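# Load cartons into flow lane by date, earliest first

## Task

Put the cartons into the flow lane sorted by their dates, so that the carton with the earliest date sits at the front of the lane.

## Robot and tools

Setup: three identical i2rt Big YAM arms, named arm1, arm2 and arm3. Each has six revolute joints, a two-finger gripper and a wrist camera that sits on top of the hand and looks toward the fingertips. Two fixed room cameras, cam_a and cam_b, also watch the scene. The hand reaches roughly 1.0 m from the joint1 axis. Each foot (base_link) faces along its own +x. Feet in the scene frame (m): arm1 at (-1.399, -0.834, 0.768) with quat_wxyz (0.518, 0.002, 0.002, -0.855); arm2 at (-0.549, -0.349, 0.753) with (0.266, -0.006, 0.004, 0.964); arm3 at (0.555, 0.297, 0.850) with (0.406, 0.001, 0.000, -0.914). The table tops under the arms are at z=0.720.

Frame: one shared scene frame, origin on the floor, +z up, metres. 'hand' is the point between the finger pads, about 1 cm behind the tips. The fingers point along the hand's +z and open and close along its y. 'hand_target' is the hand pose at the joint targets the drive currently holds. Printed hand positions drift more at long reach, and the hand often ends 1 cm or more from what was asked.

Tool move: one call holds an optional part for each arm under the keys arm1, arm2, arm3, plus an optional cameras list. An arm not named receives nothing new and keeps its previous command. Each arm's part may contain:
- joints: absolute targets by name. joint1_rad -2.879 to 2.879 (turn about the foot, positive counter-clockwise seen from above, 0 points along the foot's +x); joint2_rad 0 to 3.141 (shoulder, 0 is the upper arm pointing back and level, larger raises it then brings it forward); joint3_rad 0 to 3.019 (elbow, 0 is folded, larger opens); joint4_rad -1.692 to 1.57 (hand pitch, positive lifts the fingers); joint5_rad -1.57 to 1.57 (sideways swing, positive to the arm's right); joint6_rad -2.094 to 2.094 (roll, positive clockwise seen from behind the hand); gripper_m 0 to 0.093 (gap between fingertips in metres). Tolerances for done: ±0.045, 0.14, 0.09, 0.055, 0.03, 0.035 rad and ±0.003 m.
- target: one list of seven numbers [x, y, z, qw, qx, qy, qz], an absolute hand pose in the scene frame (metres, unit quaternion), written in the same way the result line 'hand' prints it. The hand is steered in a straight line from its present hand_target toward it. When target is given, joints may only contain gripper_m.
- speed: top path speed in m/s, 0.002 to 0.5, default 0.25; turning is limited to twice that value in rad/s. Only allowed together with target.
All motions in one call start at once; hand paths all end together, paced by the slowest, lasting 0.5 to 10 s, and no action lasts more than 15 s. Paths ignore obstacles and the other arms. Each step the controller clips the commanded pose to within 100 mm and 20 degrees of the measured hand pose. Unknown keys make a call invalid; values out of range make it refused, and a refusal cancels the rest of that reply's move, wait and finished_scene calls.

Other tools: wait(seconds 0 to 10, cameras optional) lets time run and returns the full state and images. zoom_image(camera, region [x0, y0, x1, y1] in pixels, at most 504x504, top-left origin) enlarges part of that camera's newest picture; images are 896x504. read_manual(section 'licences') only returns licence text. finished_scene(scene = the current scene's number) ends the scene irreversibly; the result mentioned whether the goal was met. The first scene is practice and may be skipped.

Reading results: each arm reports joint_positions, joint velocities (rad/s, gripper m/s; 'within noise' means still), joint torques (N m, arm joints; numbers 3 and 4 wrap at ±28), hand and hand_target, plus joint_status and hand_status. The 'move' line gives each commanded arm 'done' or its worst status. 'off_target': stopped short and may still be pushing. 'time_out': the joint could not finish and keeps pushing toward a nearby target; send it its reported position to relieve it. 'not_followed', 'joint command not followed' or 'pose unreachable': a self- or arm-collision check held back the targets, which may be retried later. on_its_own lists things the robot did uncommanded ('held at' is a target, not a reading). 'as last shown' marks arms not in the action, whose lines repeat old values. 'pictures' lists the image order. MOTOR HOT warns of heating; an OVER-TEMPERATURE FAULT drops the arm for 30 to 60 s, after which keys read limit_stop_at_motor_heat and must be resent.

Gripper: gripping a hard item at full force reads up to 0.005 m under its width (some read up to 0.002 over); closed on nothing reads 0.000 to 0.003. Commanding about 0.005 m below the touch reading gives full force (about 50 to 64 N per pad). Open well above the reading to release.

Cautions: never press two robots together or close a gripper on another arm's fingers; the collision check can act too late and lets fingers, housings and wrist cameras meet. Arms do not stop on contact and will keep pushing, heating motors; holding loads or staying stretched also heats them. Do not push items off the work area or onto the floor, drop cartons, release them while moving, or slam. Loose objects may occasionally be nudged by outside forces. Time keeps running while you think, with the last command held. The goal must hold after the robots stop.

Each tool is called by a JSON object that holds its "op" and its "data".

## Session

{"op": "move", "data": {}}

Scene clock: 0.00 s.
Joint torques (N m): no reading
Heat: arm1: hottest joint1_rad 39 °C; arm2: hottest joint2_rad 40 °C; arm3: hottest joint1_rad 35 °C.
Joint velocities: within noise
arm1.joint_positions: joint1_rad=+0.194 joint2_rad=+0.304 joint3_rad=+1.546 joint4_rad=-1.590 joint5_rad=-0.074 joint6_rad=+0.225 gripper_m=+0.09396
arm1.joint_status: not commanded
arm1.hand: x=-1.3980 y=-0.8742 z=+1.3539 quat_wxyz=(-0.413, -0.697, -0.432, +0.395) (m; scene frame)
arm1.hand_target: x=-1.3971 y=-0.8712 z=+1.3606 quat_wxyz=(-0.419, -0.692, -0.430, +0.401) (m; scene frame)
arm1.hand_status: not commanded
arm2.joint_positions: joint1_rad=+0.324 joint2_rad=+0.267 joint3_rad=+1.656 joint4_rad=-1.577 joint5_rad=-0.025 joint6_rad=+0.557 gripper_m=+0.09396
arm2.joint_status: not commanded
arm2.hand: x=-0.5408 y=-0.3488 z=+1.3788 quat_wxyz=(+0.121, +0.719, -0.287, -0.622) (m; scene frame)
arm2.hand_target: x=-0.5353 y=-0.3500 z=+1.3818 quat_wxyz=(+0.122, +0.714, -0.285, -0.628) (m; scene frame)
arm2.hand_status: not commanded
arm3.joint_positions: joint1_rad=+0.466 joint2_rad=+0.542 joint3_rad=+1.486 joint4_rad=-1.413 joint5_rad=-0.179 joint6_rad=-0.503 gripper_m=+0.09396
arm3.joint_status: not commanded
arm3.hand: x=+0.5364 y=+0.1220 z=+1.4334 quat_wxyz=(-0.274, -0.490, -0.695, +0.450) (m; scene frame)
arm3.hand_target: x=+0.5374 y=+0.1259 z=+1.4420 quat_wxyz=(-0.277, -0.485, -0.691, +0.459) (m; scene frame)
arm3.hand_status: not commanded
pictures: arm1_cam_wrist, arm2_cam_wrist, arm3_cam_wrist, cam_a, cam_b

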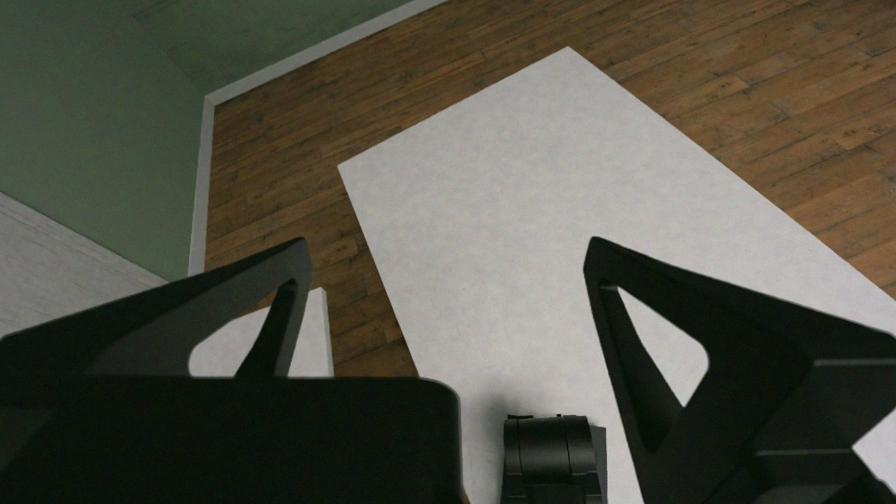

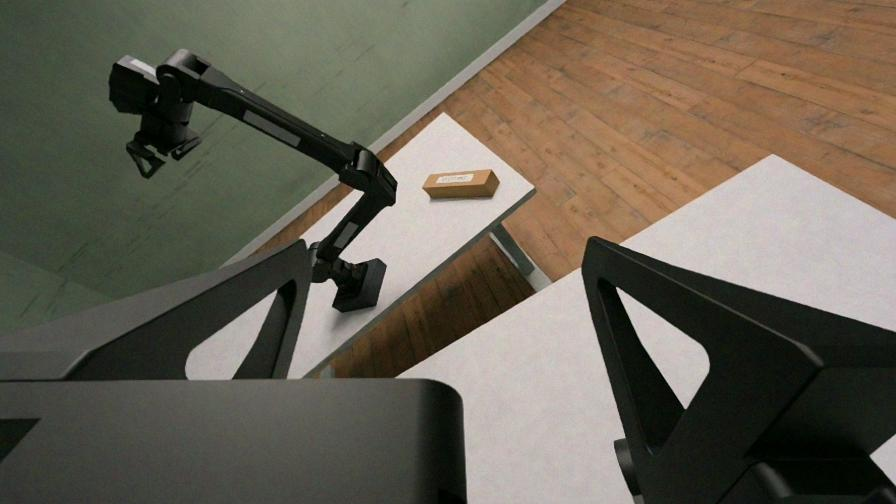

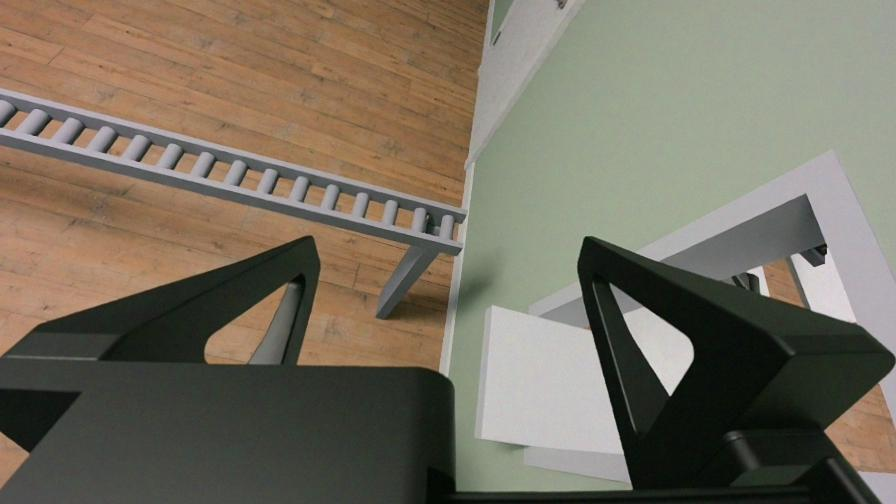

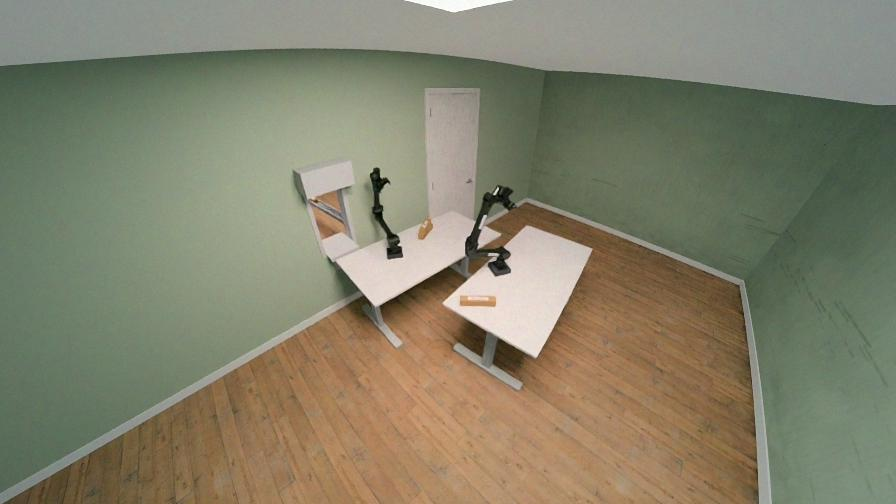

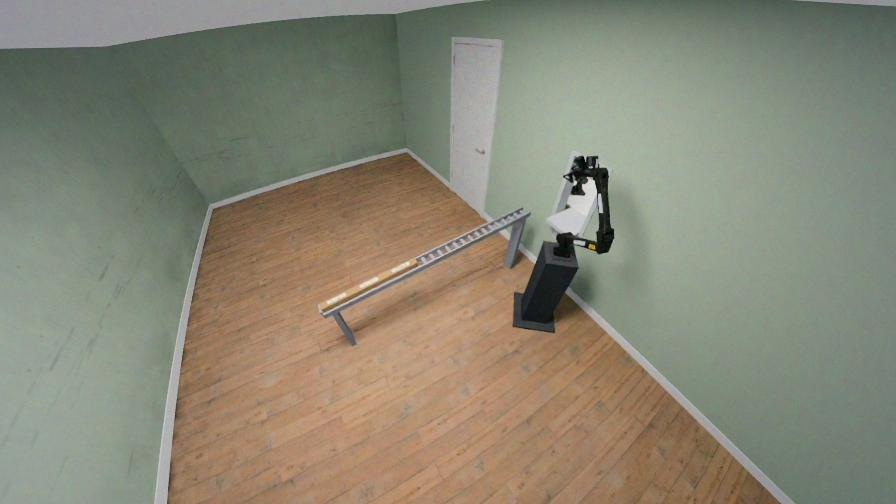

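{"op": "zoom_image", "data": {"camera": "cam_a", "region": [280, 140, 600, 400]}}

{"op": "zoom_image", "data": {"camera": "cam_b", "region": [300, 140, 640, 360]}}

{"op": "zoom_image", "data": {"camera": "arm2_cam_wrist", "region": [380, 120, 540, 220]}}

{"op": "zoom_image", "data": {"camera": "cam_a", "region": [440, 280, 520, 320]}}

{"op": "zoom_image", "data": {"camera": "cam_b", "region": [310, 250, 430, 320]}}

{"op": "zoom_image", "data": {"camera": "cam_a", "region": [400, 200, 450, 250]}}

Scaled by 1.575 from the camera's 896x504 image, which has a finer 1280x720 frame.

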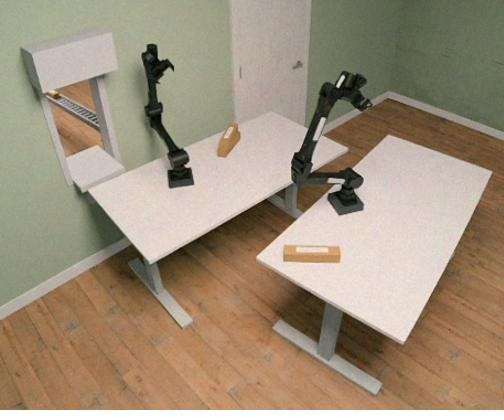

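Scaled by 1.482 from the camera's 896x504 image, which has a finer 1280x720 frame.

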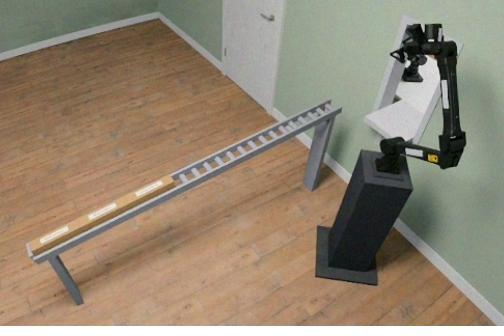

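Scaled by 3.150 from the camera's 896x504 image, which has a finer 1280x720 frame.

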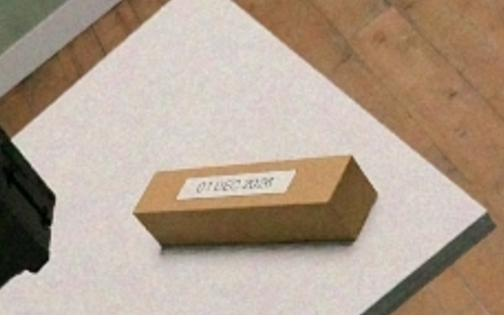

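Scaled by 6.300 from the camera's 896x504 image, which has a finer 1280x720 frame.

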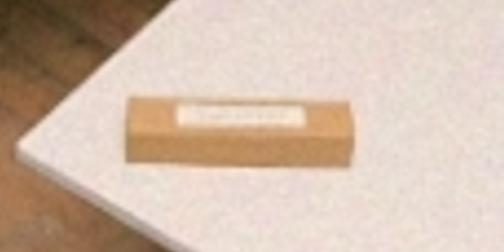

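Scaled by 4.200 from the camera's 896x504 image, which has a finer 1280x720 frame.

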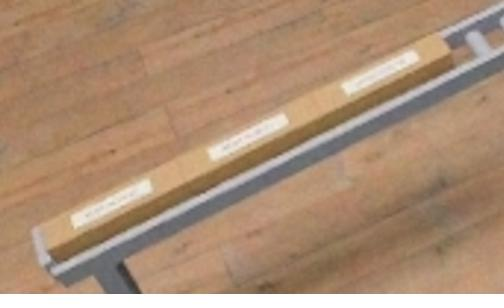

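Scaled by 10.080 from the camera's 896x504 image, which has a finer 1280x720 frame.

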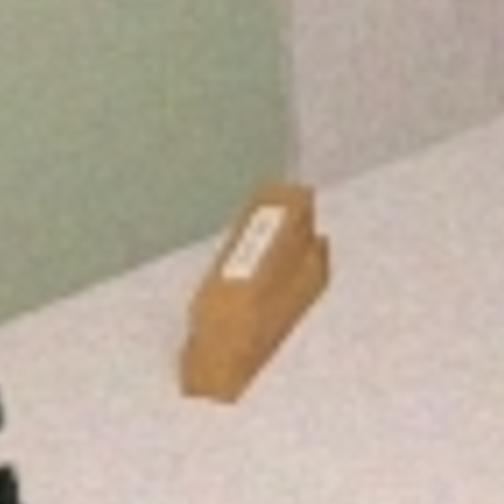

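{"op": "move", "data": {"arm1": {"joints": {"joint1_rad": -2.35, "joint5_rad": 0.0, "joint6_rad": 0.0}}, "arm2": {"joints": {"joint1_rad": 2.3, "joint5_rad": 0.0, "joint6_rad": 0.0}}, "arm3": {"joints": {"joint1_rad": 1.75, "joint4_rad": -0.95, "joint5_rad": 0.0, "joint6_rad": 0.0}}}}

Scene clock: 80.27 s.
Joint torques (N m): arm1=[-0.5 9.47 5.74 1.78 0.15 -0.07] | arm2=[0.56 12.63 4.3 2.19 0.02 -0.12] | arm3=[1.26 3.14 10.24 2.37 0.14 0.12]
Heat: arm1: hottest joint1_rad 39 °C; arm2: hottest joint2_rad 41 °C; arm3: hottest joint3_rad 36 °C.
move: arm1 done; arm2 done; arm3 done
Joint velocities: within noise
arm1.joint_positions: joint1_rad=-2.333 joint2_rad=+0.298 joint3_rad=+1.546 joint4_rad=-1.590 joint5_rad=-0.002 joint6_rad=+0.009 gripper_m=+0.09400
arm1.joint_status: all done
arm1.hand: x=-1.4102 y=-0.8061 z=+1.3542 quat_wxyz=(+0.336, -0.662, +0.477, +0.471) (m; scene frame)
arm1.hand_target: x=-1.4093 y=-0.8063 z=+1.3608 quat_wxyz=(+0.345, -0.656, +0.478, +0.471) (m; scene frame)
arm1.hand_status: not commanded
arm2.joint_positions: joint1_rad=+2.291 joint2_rad=+0.261 joint3_rad=+1.656 joint4_rad=-1.577 joint5_rad=-0.001 joint6_rad=+0.011 gripper_m=+0.09399
arm2.joint_status: all done
arm2.hand: x=-0.5580 y=-0.3243 z=+1.3782 quat_wxyz=(+0.500, +0.494, +0.583, -0.408) (m; scene frame)
arm2.hand_target: x=-0.5589 y=-0.3217 z=+1.3812 quat_wxyz=(+0.502, +0.486, +0.585, -0.411) (m; scene frame)
arm2.hand_status: not commanded
arm3.joint_positions: joint1_rad=+1.739 joint2_rad=+0.542 joint3_rad=+1.486 joint4_rad=-0.966 joint5_rad=-0.003 joint6_rad=-0.008 gripper_m=+0.09398
arm3.joint_status: all done
arm3.hand: x=+0.7241 y=+0.1886 z=+1.5383 quat_wxyz=(-0.672, -0.196, -0.687, +0.197) (m; scene frame)
arm3.hand_target: x=+0.7196 y=+0.1935 z=+1.5506 quat_wxyz=(-0.685, -0.193, -0.675, +0.195) (m; scene frame)
arm3.hand_status: not commanded
pictures: arm1_cam_wrist, arm2_cam_wrist, arm3_cam_wrist, cam_a, cam_b
camera_calibration:
arm1_cam_wrist: T_world_to_cam=[[0.939273, 0.343039, -0.00949098, 1.61722], [0.286674, -0.799545, -0.527775, 0.472229], [-0.188636, 0.493004, -0.849331, 1.40509], [0, 0, 0, 1]] pos_world=[-1.38933, -0.869916, 1.45797]
arm2_cam_wrist: T_world_to_cam=[[-0.985856, -0.167219, -0.0112128, -0.590843], [-0.108484, 0.687712, -0.717832, 1.15981], [0.127746, -0.706463, -0.696126, 0.924462], [0, 0, 0, 1]] pos_world=[-0.574762, -0.243317, 1.46947]
arm3_cam_wrist: T_world_to_cam=[[-0.532511, -0.846375, -0.00899364, 0.5599], [-0.514261, 0.331959, -0.790783, 1.52808], [0.672285, -0.416476, -0.61203, 0.656179], [0, 0, 0, 1]] pos_world=[0.642847, 0.239907, 1.61502]

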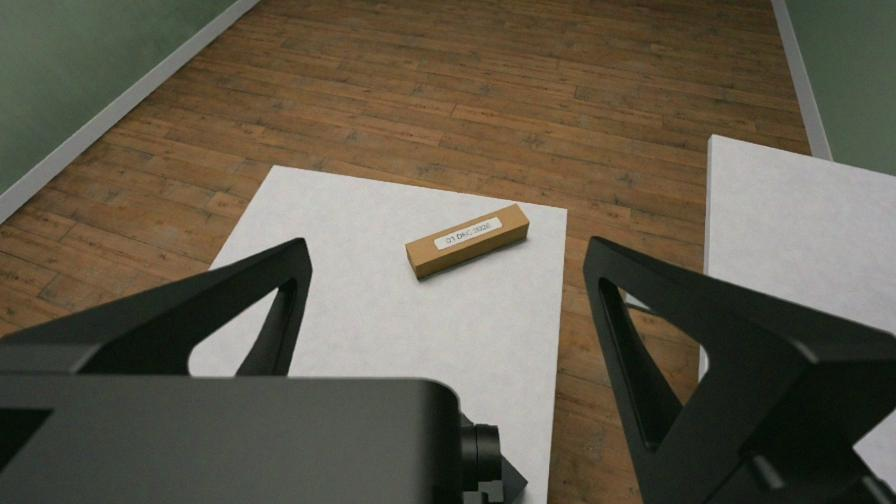

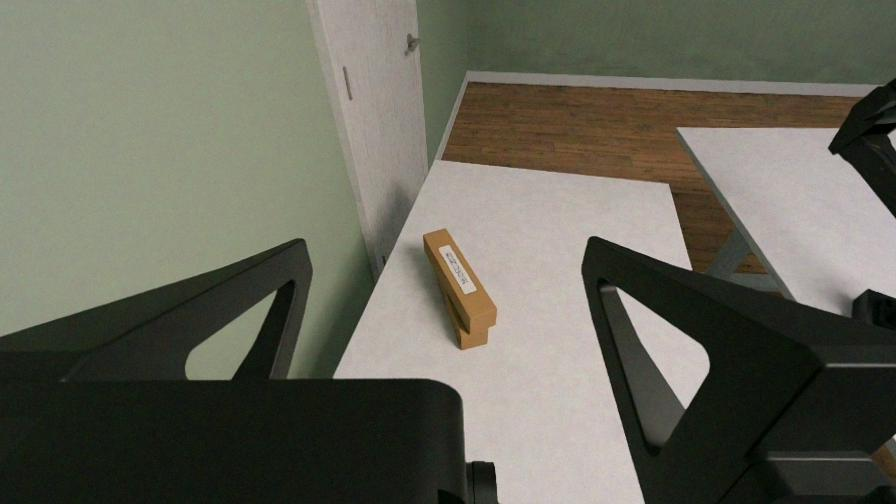

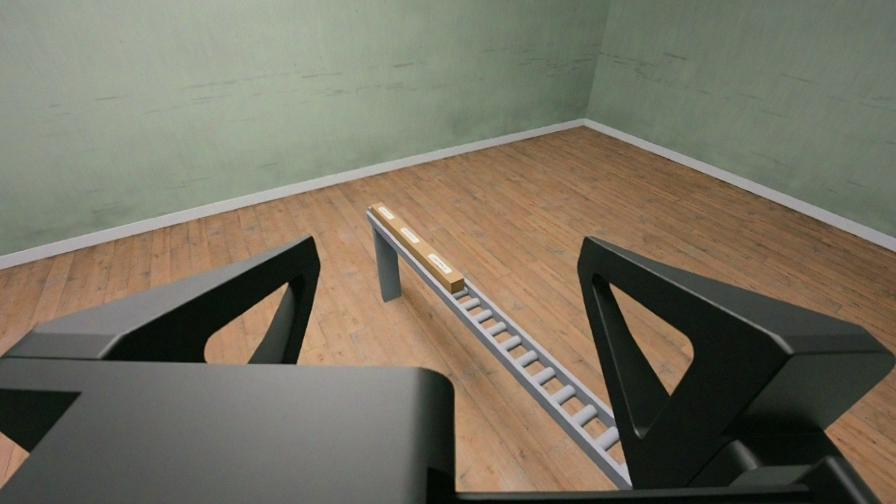

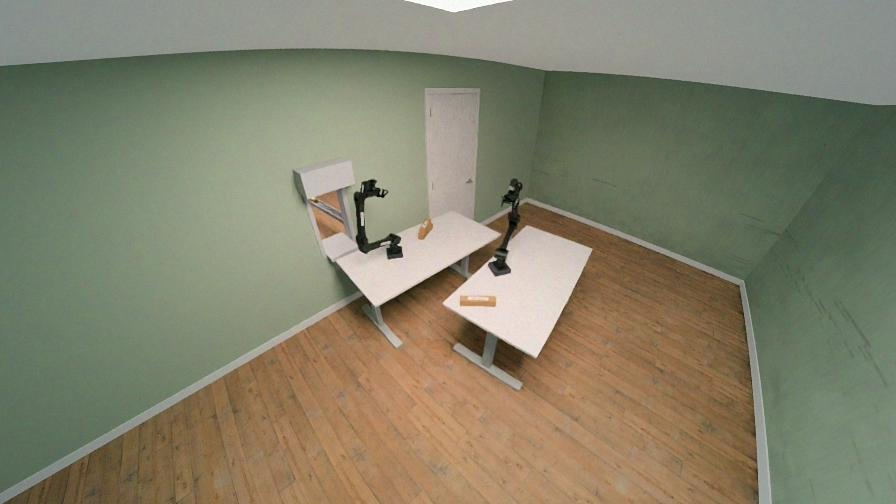

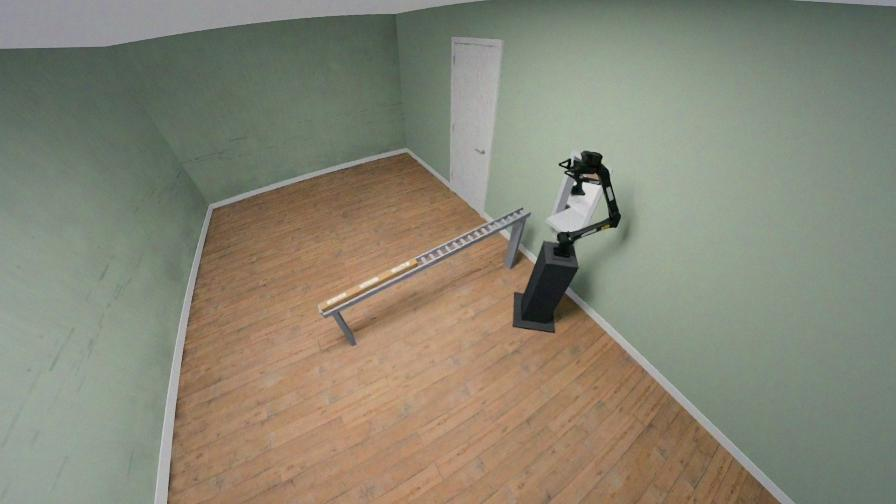

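{"op": "zoom_image", "data": {"camera": "arm1_cam_wrist", "region": [390, 190, 550, 290]}}

{"op": "zoom_image", "data": {"camera": "arm2_cam_wrist", "region": [390, 200, 550, 360]}}

{"op": "zoom_image", "data": {"camera": "arm3_cam_wrist", "region": [355, 195, 475, 305]}}

{"op": "zoom_image", "data": {"camera": "cam_a", "region": [290, 150, 400, 280]}}

{"op": "zoom_image", "data": {"camera": "cam_b", "region": [490, 130, 640, 260]}}

Scaled by 3.150 from the camera's 896x504 image, which has a finer 1280x720 frame.

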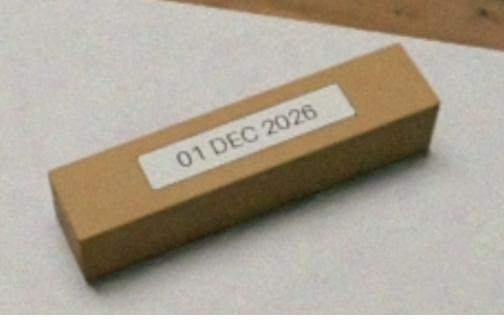

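Scaled by 3.150 from the camera's 896x504 image, which has a finer 1280x720 frame.

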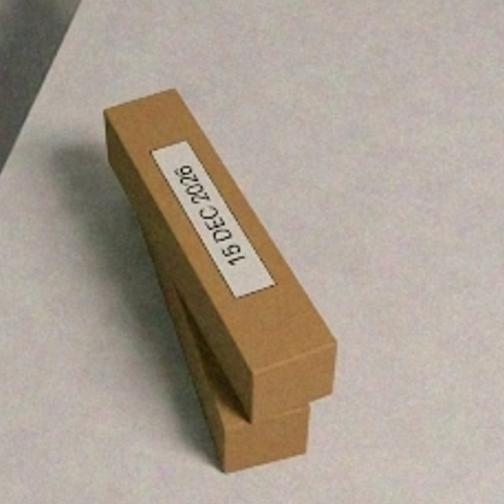

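Scaled by 4.200 from the camera's 896x504 image, which has a finer 1280x720 frame.

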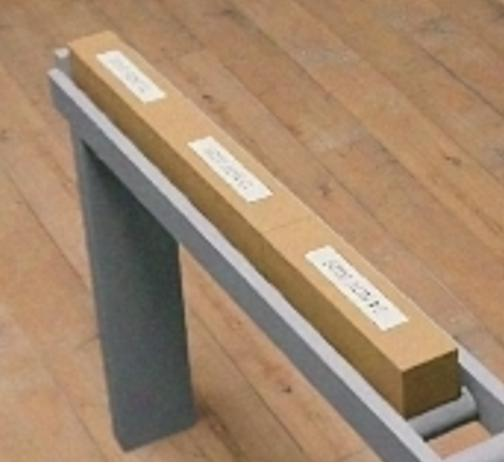

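Scaled by 3.877 from the camera's 896x504 image, which has a finer 1280x720 frame.

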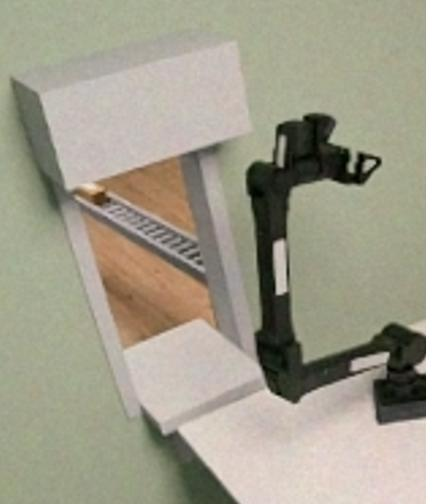

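Scaled by 3.360 from the camera's 896x504 image, which has a finer 1280x720 frame.

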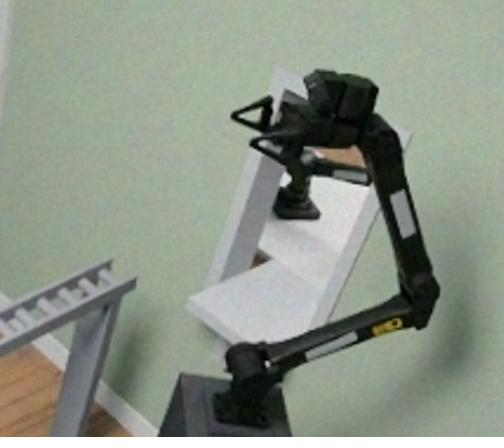

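{"op": "move", "data": {"arm2": {"joints": {"joint1_rad": -1.76, "joint2_rad": 0.6, "joint3_rad": 1.6, "joint4_rad": -1.4}}, "arm3": {"joints": {"joint1_rad": 1.0, "joint2_rad": 1.2, "joint3_rad": 1.5, "joint4_rad": -1.0}}}}

Scene clock: 126.53 s.
Joint torques (N m): arm1=[-0.56 9.52 5.74 1.81 0.15 -0.06] | arm2=[-0.91 5.77 8.01 2.55 0 -0.11] | arm3=[-0.03 -12.04 14.12 1.35 0.05 0.13]
Heat: arm1: hottest joint1_rad 39 °C; arm2: hottest joint2_rad 41 °C; arm3: hottest joint3_rad 37 °C.
move: arm2 done; arm3 done
Joint velocities: within noise
arm1: as last shown
arm1.hand_target: x=-1.4093 y=-0.8063 z=+1.3608 quat_wxyz=(+0.345, -0.657, +0.478, +0.471) (m; scene frame)
arm2.joint_positions: joint1_rad=-1.748 joint2_rad=+0.594 joint3_rad=+1.591 joint4_rad=-1.412 joint5_rad=+0.000 joint6_rad=+0.009 gripper_m=+0.09404
arm2.joint_status: all done
arm2.hand: x=-0.4368 y=-0.2076 z=+1.3730 quat_wxyz=(-0.498, +0.347, -0.763, -0.223) (m; scene frame)
arm2.hand_target: x=-0.4339 y=-0.2073 z=+1.3784 quat_wxyz=(-0.506, +0.345, -0.760, -0.220) (m; scene frame)
arm2.hand_status: not commanded
arm3.joint_positions: joint1_rad=+1.003 joint2_rad=+1.198 joint3_rad=+1.480 joint4_rad=-0.994 joint5_rad=-0.001 joint6_rad=-0.007 gripper_m=+0.09398
arm3.joint_status: all done
arm3.hand: x=+0.6859 y=-0.1851 z=+1.3035 quat_wxyz=(-0.331, -0.549, -0.725, +0.252) (m; scene frame)
arm3.hand_target: x=+0.6846 y=-0.1862 z=+1.3128 quat_wxyz=(-0.336, -0.551, -0.720, +0.255) (m; scene frame)
arm3.hand_status: not commanded
pictures: arm1_cam_wrist, arm2_cam_wrist, arm3_cam_wrist, cam_a, cam_b
camera_calibration:
arm1_cam_wrist: T_world_to_cam=[[0.939231, 0.343164, -0.00912762, 1.61683], [0.286957, -0.799433, -0.527791, 0.472771], [-0.188416, 0.493098, -0.849325, 1.40545], [0, 0, 0, 1]] pos_world=[-1.38943, -0.869916, 1.45797]
arm2_cam_wrist: T_world_to_cam=[[0.744919, -0.666976, 0.0154764, 0.163783], [-0.561775, -0.6396, -0.52471, 0.350241], [0.359867, 0.382172, -0.85114, 1.52804], [0, 0, 0, 1]] pos_world=[-0.475139, -0.250719, 1.48181]
arm3_cam_wrist: T_world_to_cam=[[-0.965051, -0.261837, -0.0108484, 0.628442], [-0.253226, 0.942373, -0.218656, 0.635044], [0.0674754, -0.208267, -0.975742, 1.31003], [0, 0, 0, 1]] pos_world=[0.678894, -0.161064, 1.42392]

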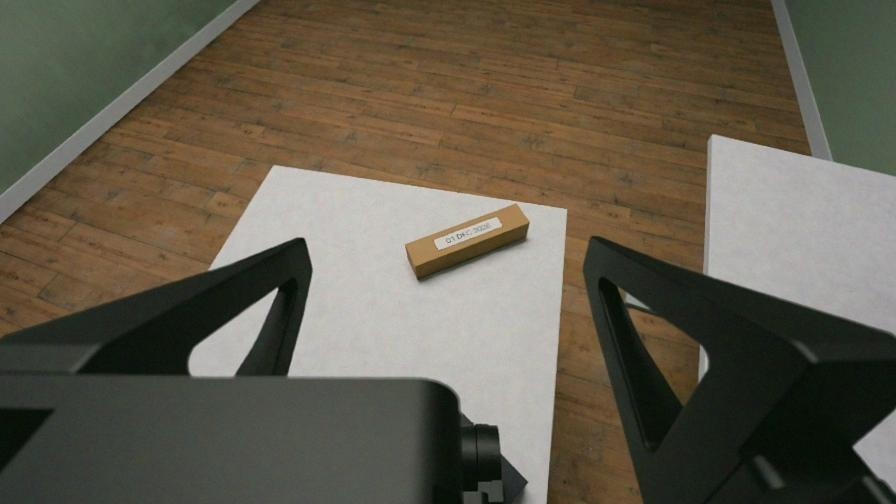

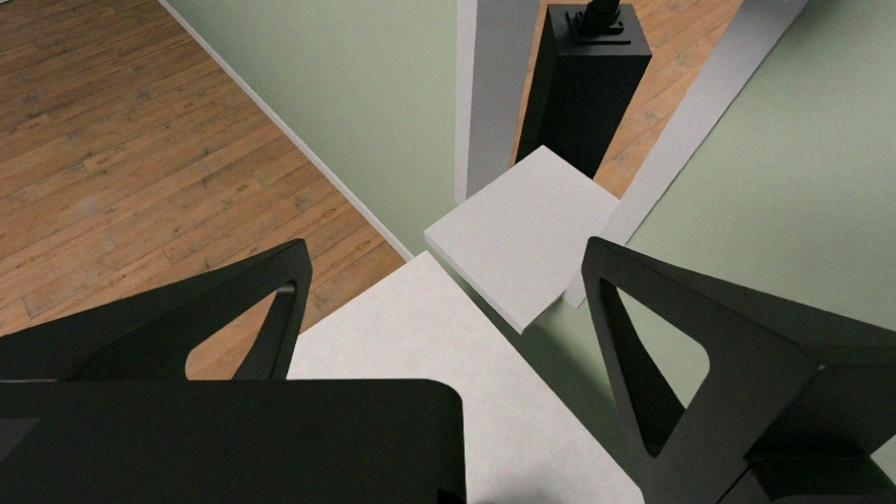

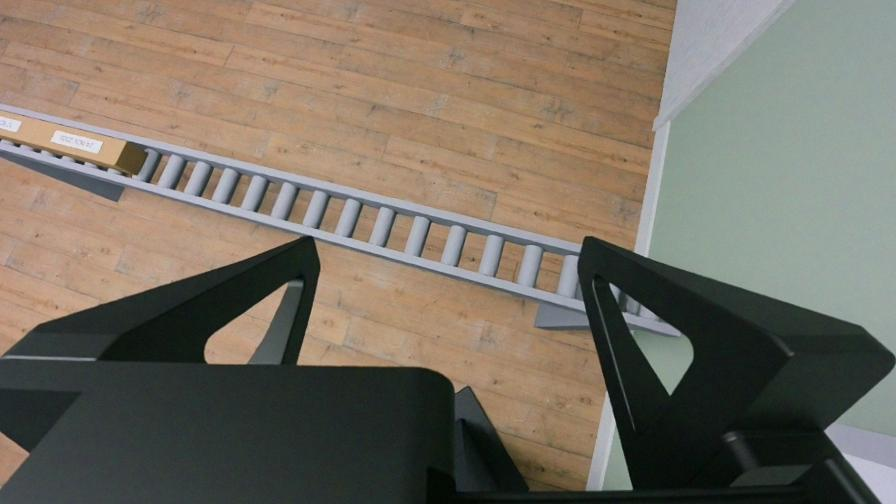

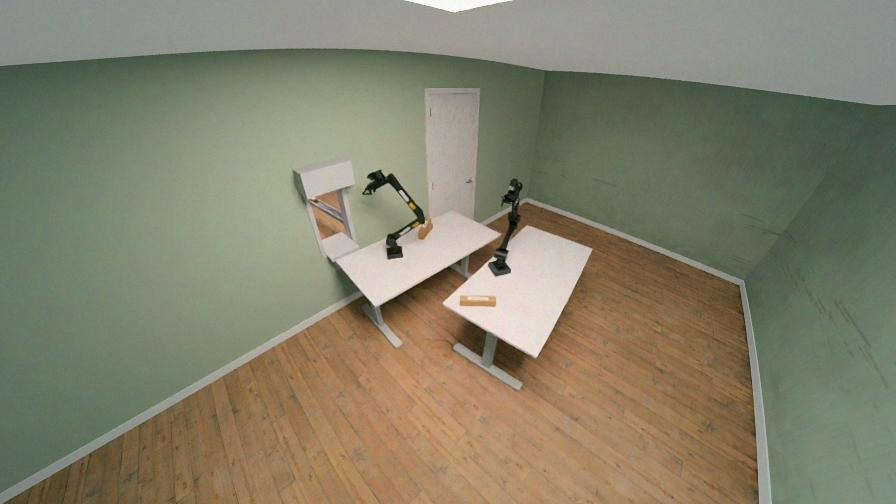

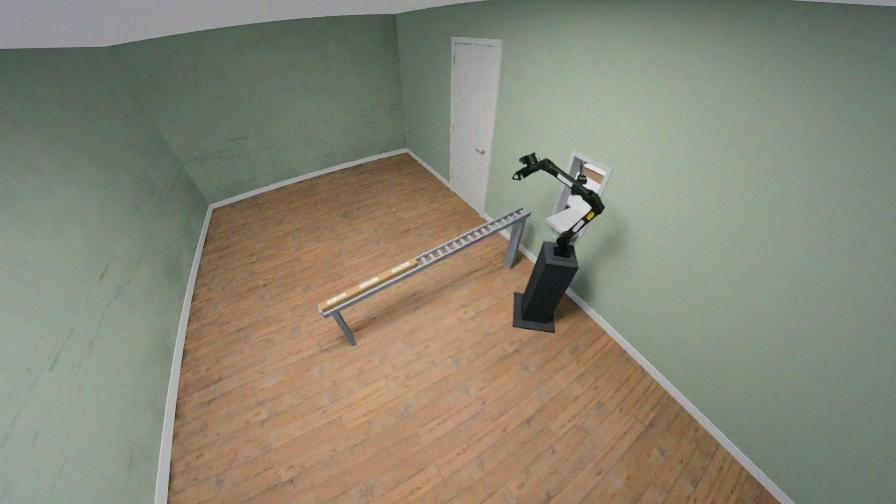

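{"op": "zoom_image", "data": {"camera": "arm2_cam_wrist", "region": [380, 0, 800, 350]}}

{"op": "zoom_image", "data": {"camera": "arm3_cam_wrist", "region": [0, 80, 300, 300]}}

{"op": "zoom_image", "data": {"camera": "arm3_cam_wrist", "region": [300, 150, 700, 360]}}

Scaled by 1.200 from the camera's 896x504 image, which has a finer 1280x720 frame.

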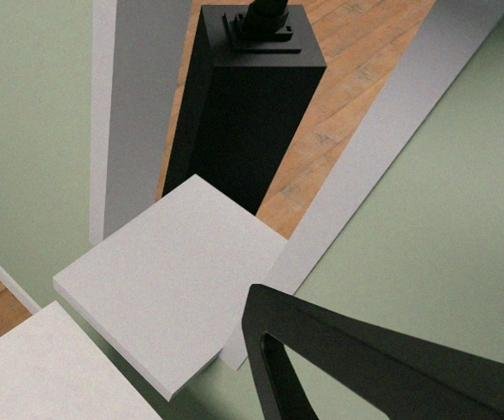

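Scaled by 1.680 from the camera's 896x504 image, which has a finer 1280x720 frame.

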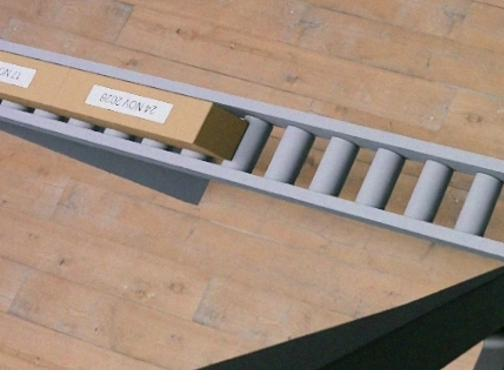

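Scaled by 1.260 from the camera's 896x504 image, which has a finer 1280x720 frame.

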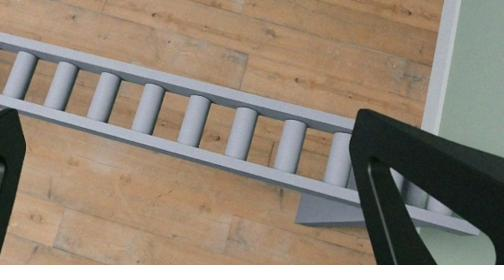

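{"op": "move", "data": {"arm1": {"joints": {"joint1_rad": -2.38, "joint2_rad": 1.47, "joint3_rad": 1.242, "joint4_rad": -1.343, "joint5_rad": 0, "joint6_rad": 1.083}}, "arm2": {"joints": {"joint1_rad": 2.233, "joint2_rad": 1.6245, "joint3_rad": 1.5926, "joint4_rad": -1.5389, "joint5_rad": 0, "joint6_rad": -0.437}}}}

Scene clock: 206.83 s.
Joint torques (N m): arm1=[-0.44 -12.98 9.36 0.39 0.23 0.13] | arm2=[-0.09 -14.33 10.24 -0.03 -0.02 -0.11] | arm3=[-0.03 -12.34 14.11 1.39 0.07 0.12]
Heat: arm1: hottest joint1_rad 39 °C; arm2: hottest joint2_rad 40 °C; arm3: hottest joint3_rad 44 °C.
move: arm1 done; arm2 done
Joint velocities: within noise
arm1.joint_positions: joint1_rad=-2.364 joint2_rad=+1.471 joint3_rad=+1.231 joint4_rad=-1.351 joint5_rad=-0.002 joint6_rad=+1.074 gripper_m=+0.09401
arm1.joint_status: all done
arm1.hand: x=-1.5207 y=-0.4354 z=+0.9469 quat_wxyz=(+0.000, -0.386, +0.922, -0.008) (m; scene frame)
arm1.hand_target: x=-1.5156 y=-0.4281 z=+0.9514 quat_wxyz=(+0.002, -0.375, +0.927, +0.002) (m; scene frame)
arm1.hand_status: not commanded
arm2.joint_positions: joint1_rad=+2.233 joint2_rad=+1.628 joint3_rad=+1.591 joint4_rad=-1.530 joint5_rad=-0.001 joint6_rad=-0.428 gripper_m=+0.09404
arm2.joint_status: all done
arm2.hand: x=-0.4905 y=-0.8365 z=+1.0040 quat_wxyz=(+0.009, +0.488, +0.873, -0.004) (m; scene frame)
arm2.hand_target: x=-0.4914 y=-0.8343 z=+1.0063 quat_wxyz=(+0.007, +0.484, +0.875, -0.003) (m; scene frame)
arm2.hand_status: not commanded
arm3: as last shown
pictures: arm1_cam_wrist, arm2_cam_wrist, arm3_cam_wrist, cam_a, cam_b
camera_calibration:
arm1_cam_wrist: T_world_to_cam=[[0.715031, -0.699024, -0.00977836, 0.795473], [-0.537772, -0.558916, 0.6312, -1.66109], [-0.446689, -0.446069, -0.775558, -0.0155901], [0, 0, 0, 1]] pos_world=[-1.46904, -0.379309, 1.04417]
arm2_cam_wrist: T_world_to_cam=[[-0.849556, -0.527374, 0.0114872, -0.871318], [-0.435107, 0.712901, 0.549958, -0.161203], [-0.298223, 0.462222, -0.835113, 1.20174], [0, 0, 0, 1]] pos_world=[-0.451986, -0.900062, 1.10226]
arm3_cam_wrist: T_world_to_cam=[[-0.965051, -0.261837, -0.0108484, 0.628442], [-0.253226, 0.942373, -0.218656, 0.635044], [0.0674754, -0.208267, -0.975742, 1.31003], [0, 0, 0, 1]] pos_world=[0.678894, -0.161064, 1.42392]

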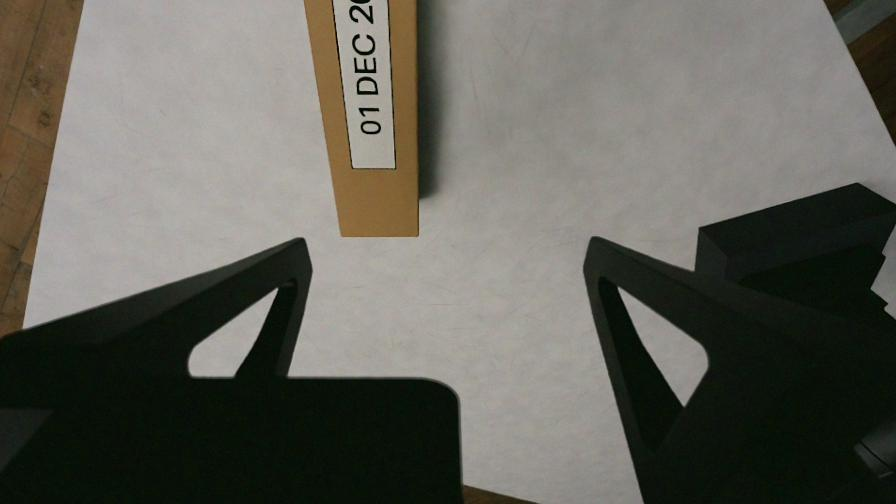

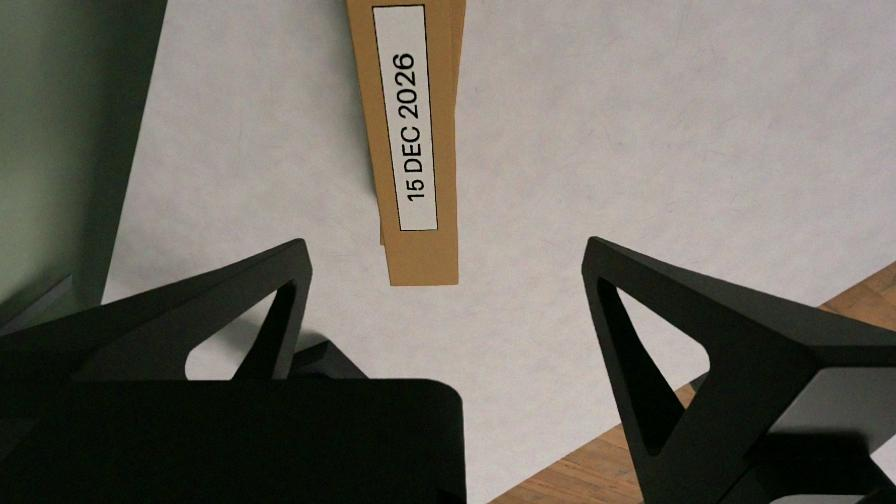

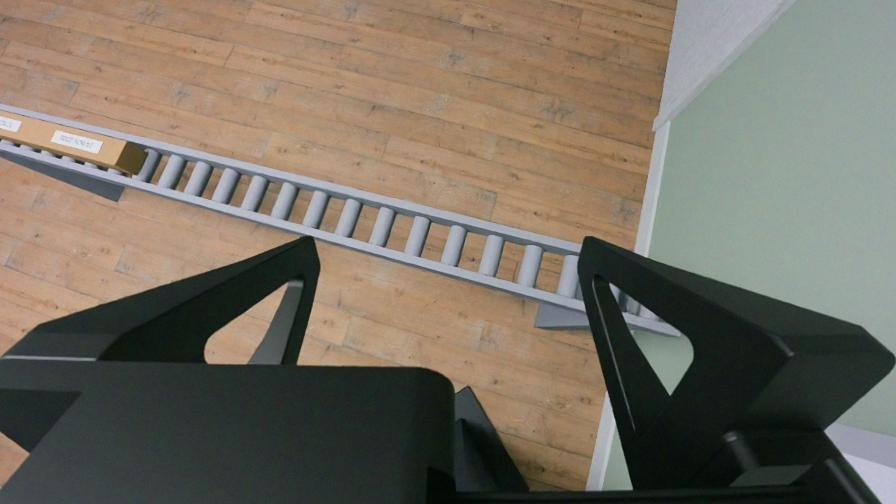

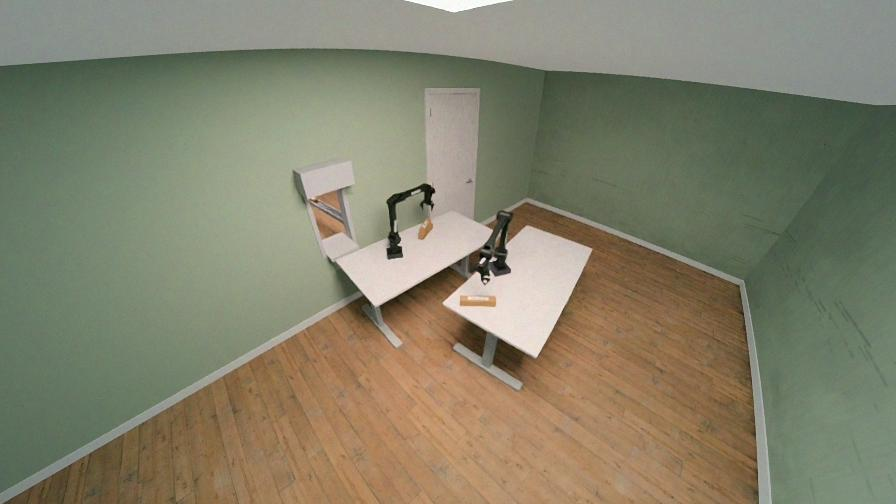

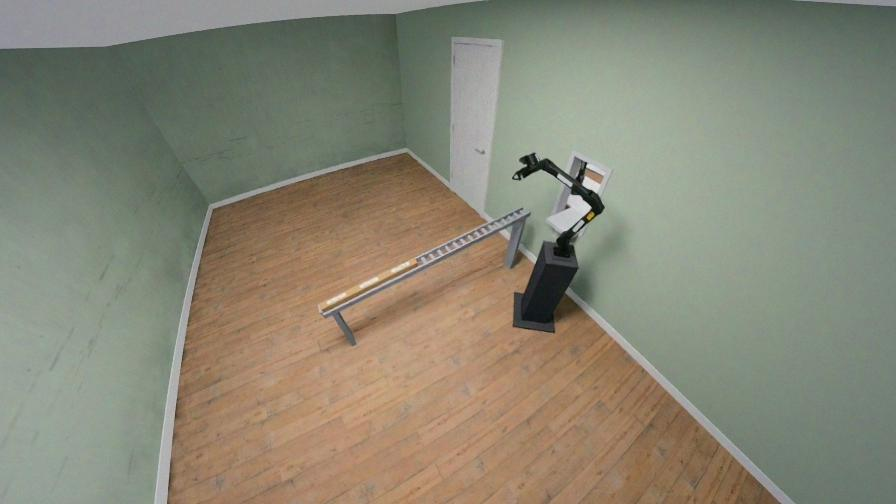

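{"op": "move", "data": {"arm1": {"target": [-1.560, -0.395, 0.86, 0, -0.3657, 0.9307, 0], "speed": 0.2}, "arm2": {"target": [-0.476, -0.827, 0.92, 0, 0.4810, 0.8767, 0], "speed": 0.2}, "cameras": ["arm1_cam_wrist", "arm2_cam_wrist"]}}

Scene clock: 236.17 s.
Joint torques (N m): arm1=[1.61 -15.15 8.9 0.46 0.13 0.12] | arm2=[0.56 -12.16 8.87 0.66 0.02 0.11] | arm3=[-0.26 -12.34 14.11 1.31 0.07 0.13]
Heat: arm1: hottest joint2_rad 40 °C; arm2: hottest joint2_rad 42 °C; arm3: hottest joint3_rad 44 °C.
move: arm1 off_target; arm2 off_target
Joint velocities: within noise
arm1.joint_positions: joint1_rad=-2.321 joint2_rad=+1.663 joint3_rad=+1.203 joint4_rad=-1.140 joint5_rad=-0.003 joint6_rad=+1.163 gripper_m=+0.09401
arm1.joint_status: not commanded
arm1.hand: x=-1.5517 y=-0.4010 z=+0.8556 quat_wxyz=(+0.000, -0.364, +0.931, -0.012) (m; scene frame)
arm1.hand_target: x=-1.5599 y=-0.3952 z=+0.8600 quat_wxyz=(+0.000, -0.366, +0.931, +0.000) (m; scene frame)
arm1.hand_status: off_target (0.011 m and 1.4 deg from the pose sent, 0.104 m and 2.7 deg at the start)
arm2.joint_positions: joint1_rad=+2.258 joint2_rad=+1.631 joint3_rad=+1.407 joint4_rad=-1.339 joint5_rad=+0.006 joint6_rad=-0.421 gripper_m=+0.09404
arm2.joint_status: not commanded
arm2.hand: x=-0.4801 y=-0.8286 z=+0.9328 quat_wxyz=(+0.007, +0.480, +0.877, -0.007) (m; scene frame)
arm2.hand_target: x=-0.4762 y=-0.8267 z=+0.9201 quat_wxyz=(+0.000, +0.481, +0.877, +0.000) (m; scene frame)
arm2.hand_status: off_target (0.014 m and 1.2 deg from the pose sent, 0.086 m and 1.4 deg at the start)
arm3: as last shown
pictures: arm1_cam_wrist, arm2_cam_wrist
camera_calibration:
arm1_cam_wrist: T_world_to_cam=[[0.681747, -0.731585, -0.00214215, 0.769582], [-0.564807, -0.528187, 0.634044, -1.63294], [-0.464989, -0.431047, -0.773294, -0.109196], [0, 0, 0, 1]] pos_world=[-1.49773, -0.34655, 0.952562]
arm2_cam_wrist: T_world_to_cam=[[-0.839954, -0.542311, 0.019398, -0.872679], [-0.444168, 0.707602, 0.549558, -0.131556], [-0.311757, 0.452987, -0.835231, 1.12763], [0, 0, 0, 1]] pos_world=[-0.439894, -0.890978, 1.03106]

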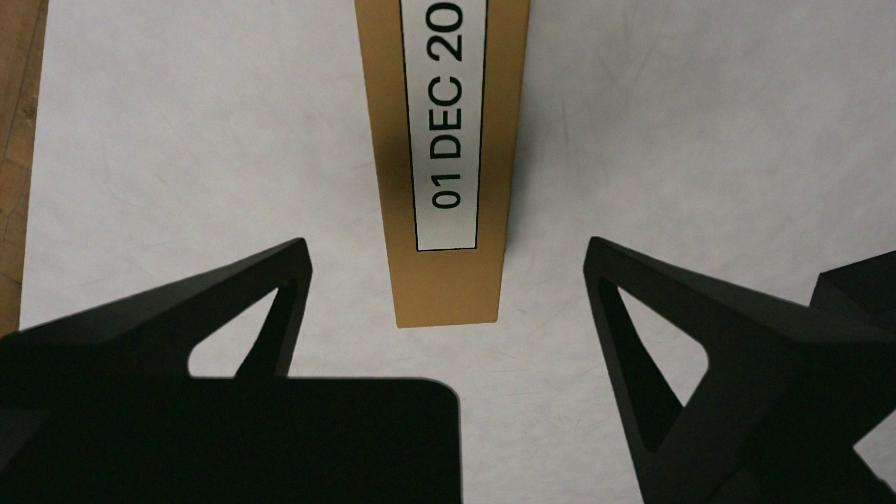

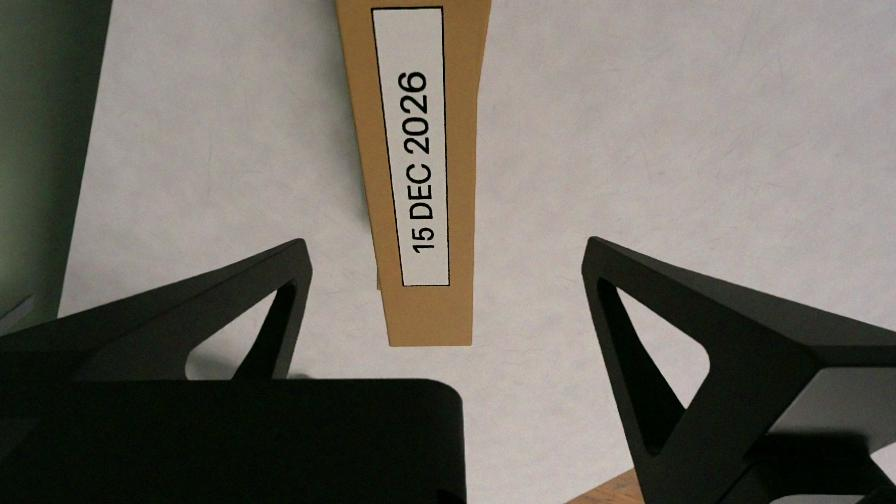

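{"op": "move", "data": {"arm1": {"target": [-1.560, -0.395, 0.771, 0, -0.3657, 0.9307, 0], "speed": 0.15}, "arm2": {"target": [-0.4655, -0.8202, 0.802, 0, 0.4810, 0.8767, 0], "speed": 0.15}, "cameras": ["arm1_cam_wrist", "arm2_cam_wrist"]}}

Scene clock: 251.73 s.
Joint torques (N m): arm1=[1.73 -15.27 6.99 0.5 0.14 0.13] | arm2=[0.73 -13.22 8.18 0.76 0 0.07] | arm3=[-0.09 -12.22 14.16 1.37 0.07 0.13]
Heat: arm1: hottest joint2_rad 40 °C; arm2: hottest joint2_rad 41 °C; arm3: hottest joint3_rad 45 °C.
move: arm1 done; arm2 off_target
Joint velocities: within noise
arm1.joint_positions: joint1_rad=-2.321 joint2_rad=+1.782 joint3_rad=+1.112 joint4_rad=-0.913 joint5_rad=-0.003 joint6_rad=+1.165 gripper_m=+0.09401
arm1.joint_status: not commanded
arm1.hand: x=-1.5530 y=-0.3963 z=+0.7732 quat_wxyz=(+0.000, -0.364, +0.931, -0.004) (m; scene frame)
arm1.hand_target: x=-1.5599 y=-0.3951 z=+0.7710 quat_wxyz=(+0.000, -0.366, +0.931, +0.000) (m; scene frame)
arm1.hand_status: done (0.007 m and 0.5 deg from the pose sent, 0.085 m and 1.4 deg at the start)
arm2.joint_positions: joint1_rad=+2.278 joint2_rad=+1.739 joint3_rad=+1.208 joint4_rad=-1.037 joint5_rad=+0.006 joint6_rad=-0.400 gripper_m=+0.09404
arm2.joint_status: not commanded
arm2.hand: x=-0.4702 y=-0.8239 z=+0.8124 quat_wxyz=(+0.005, +0.481, +0.877, -0.005) (m; scene frame)
arm2.hand_target: x=-0.4656 y=-0.8199 z=+0.8021 quat_wxyz=(+0.000, +0.481, +0.877, +0.000) (m; scene frame)
arm2.hand_status: off_target (0.012 m and 0.9 deg from the pose sent, 0.132 m and 1.2 deg at the start)
arm3: as last shown
pictures: arm1_cam_wrist, arm2_cam_wrist
camera_calibration:
arm1_cam_wrist: T_world_to_cam=[[0.680855, -0.732208, -0.0175561, 0.78402], [-0.561876, -0.537545, 0.628762, -1.574], [-0.469821, -0.418231, -0.7774, -0.170775], [0, 0, 0, 1]] pos_world=[-1.49843, -0.343452, 0.870673]
arm2_cam_wrist: T_world_to_cam=[[-0.840946, -0.540839, 0.0174111, -0.857108], [-0.442464, 0.705794, 0.553246, -0.0679618], [-0.311506, 0.457546, -0.832836, 1.03002], [0, 0, 0, 1]] pos_world=[-0.429995, -0.886873, 0.910361]

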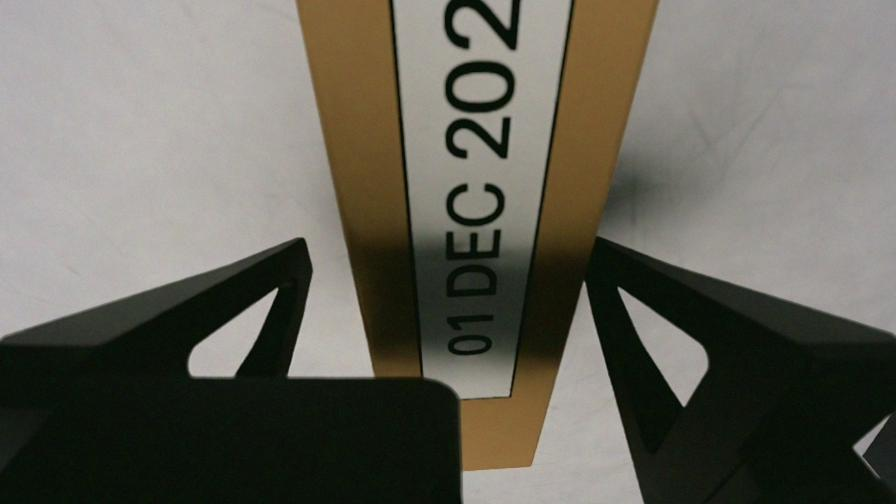

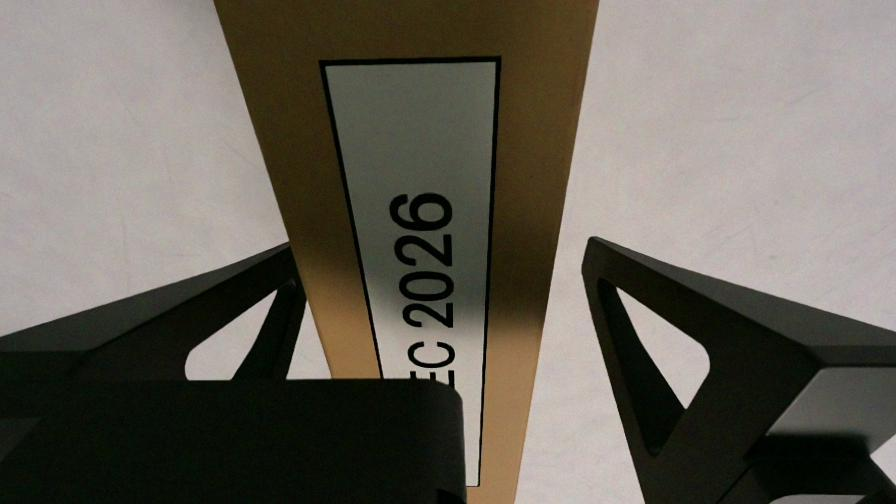

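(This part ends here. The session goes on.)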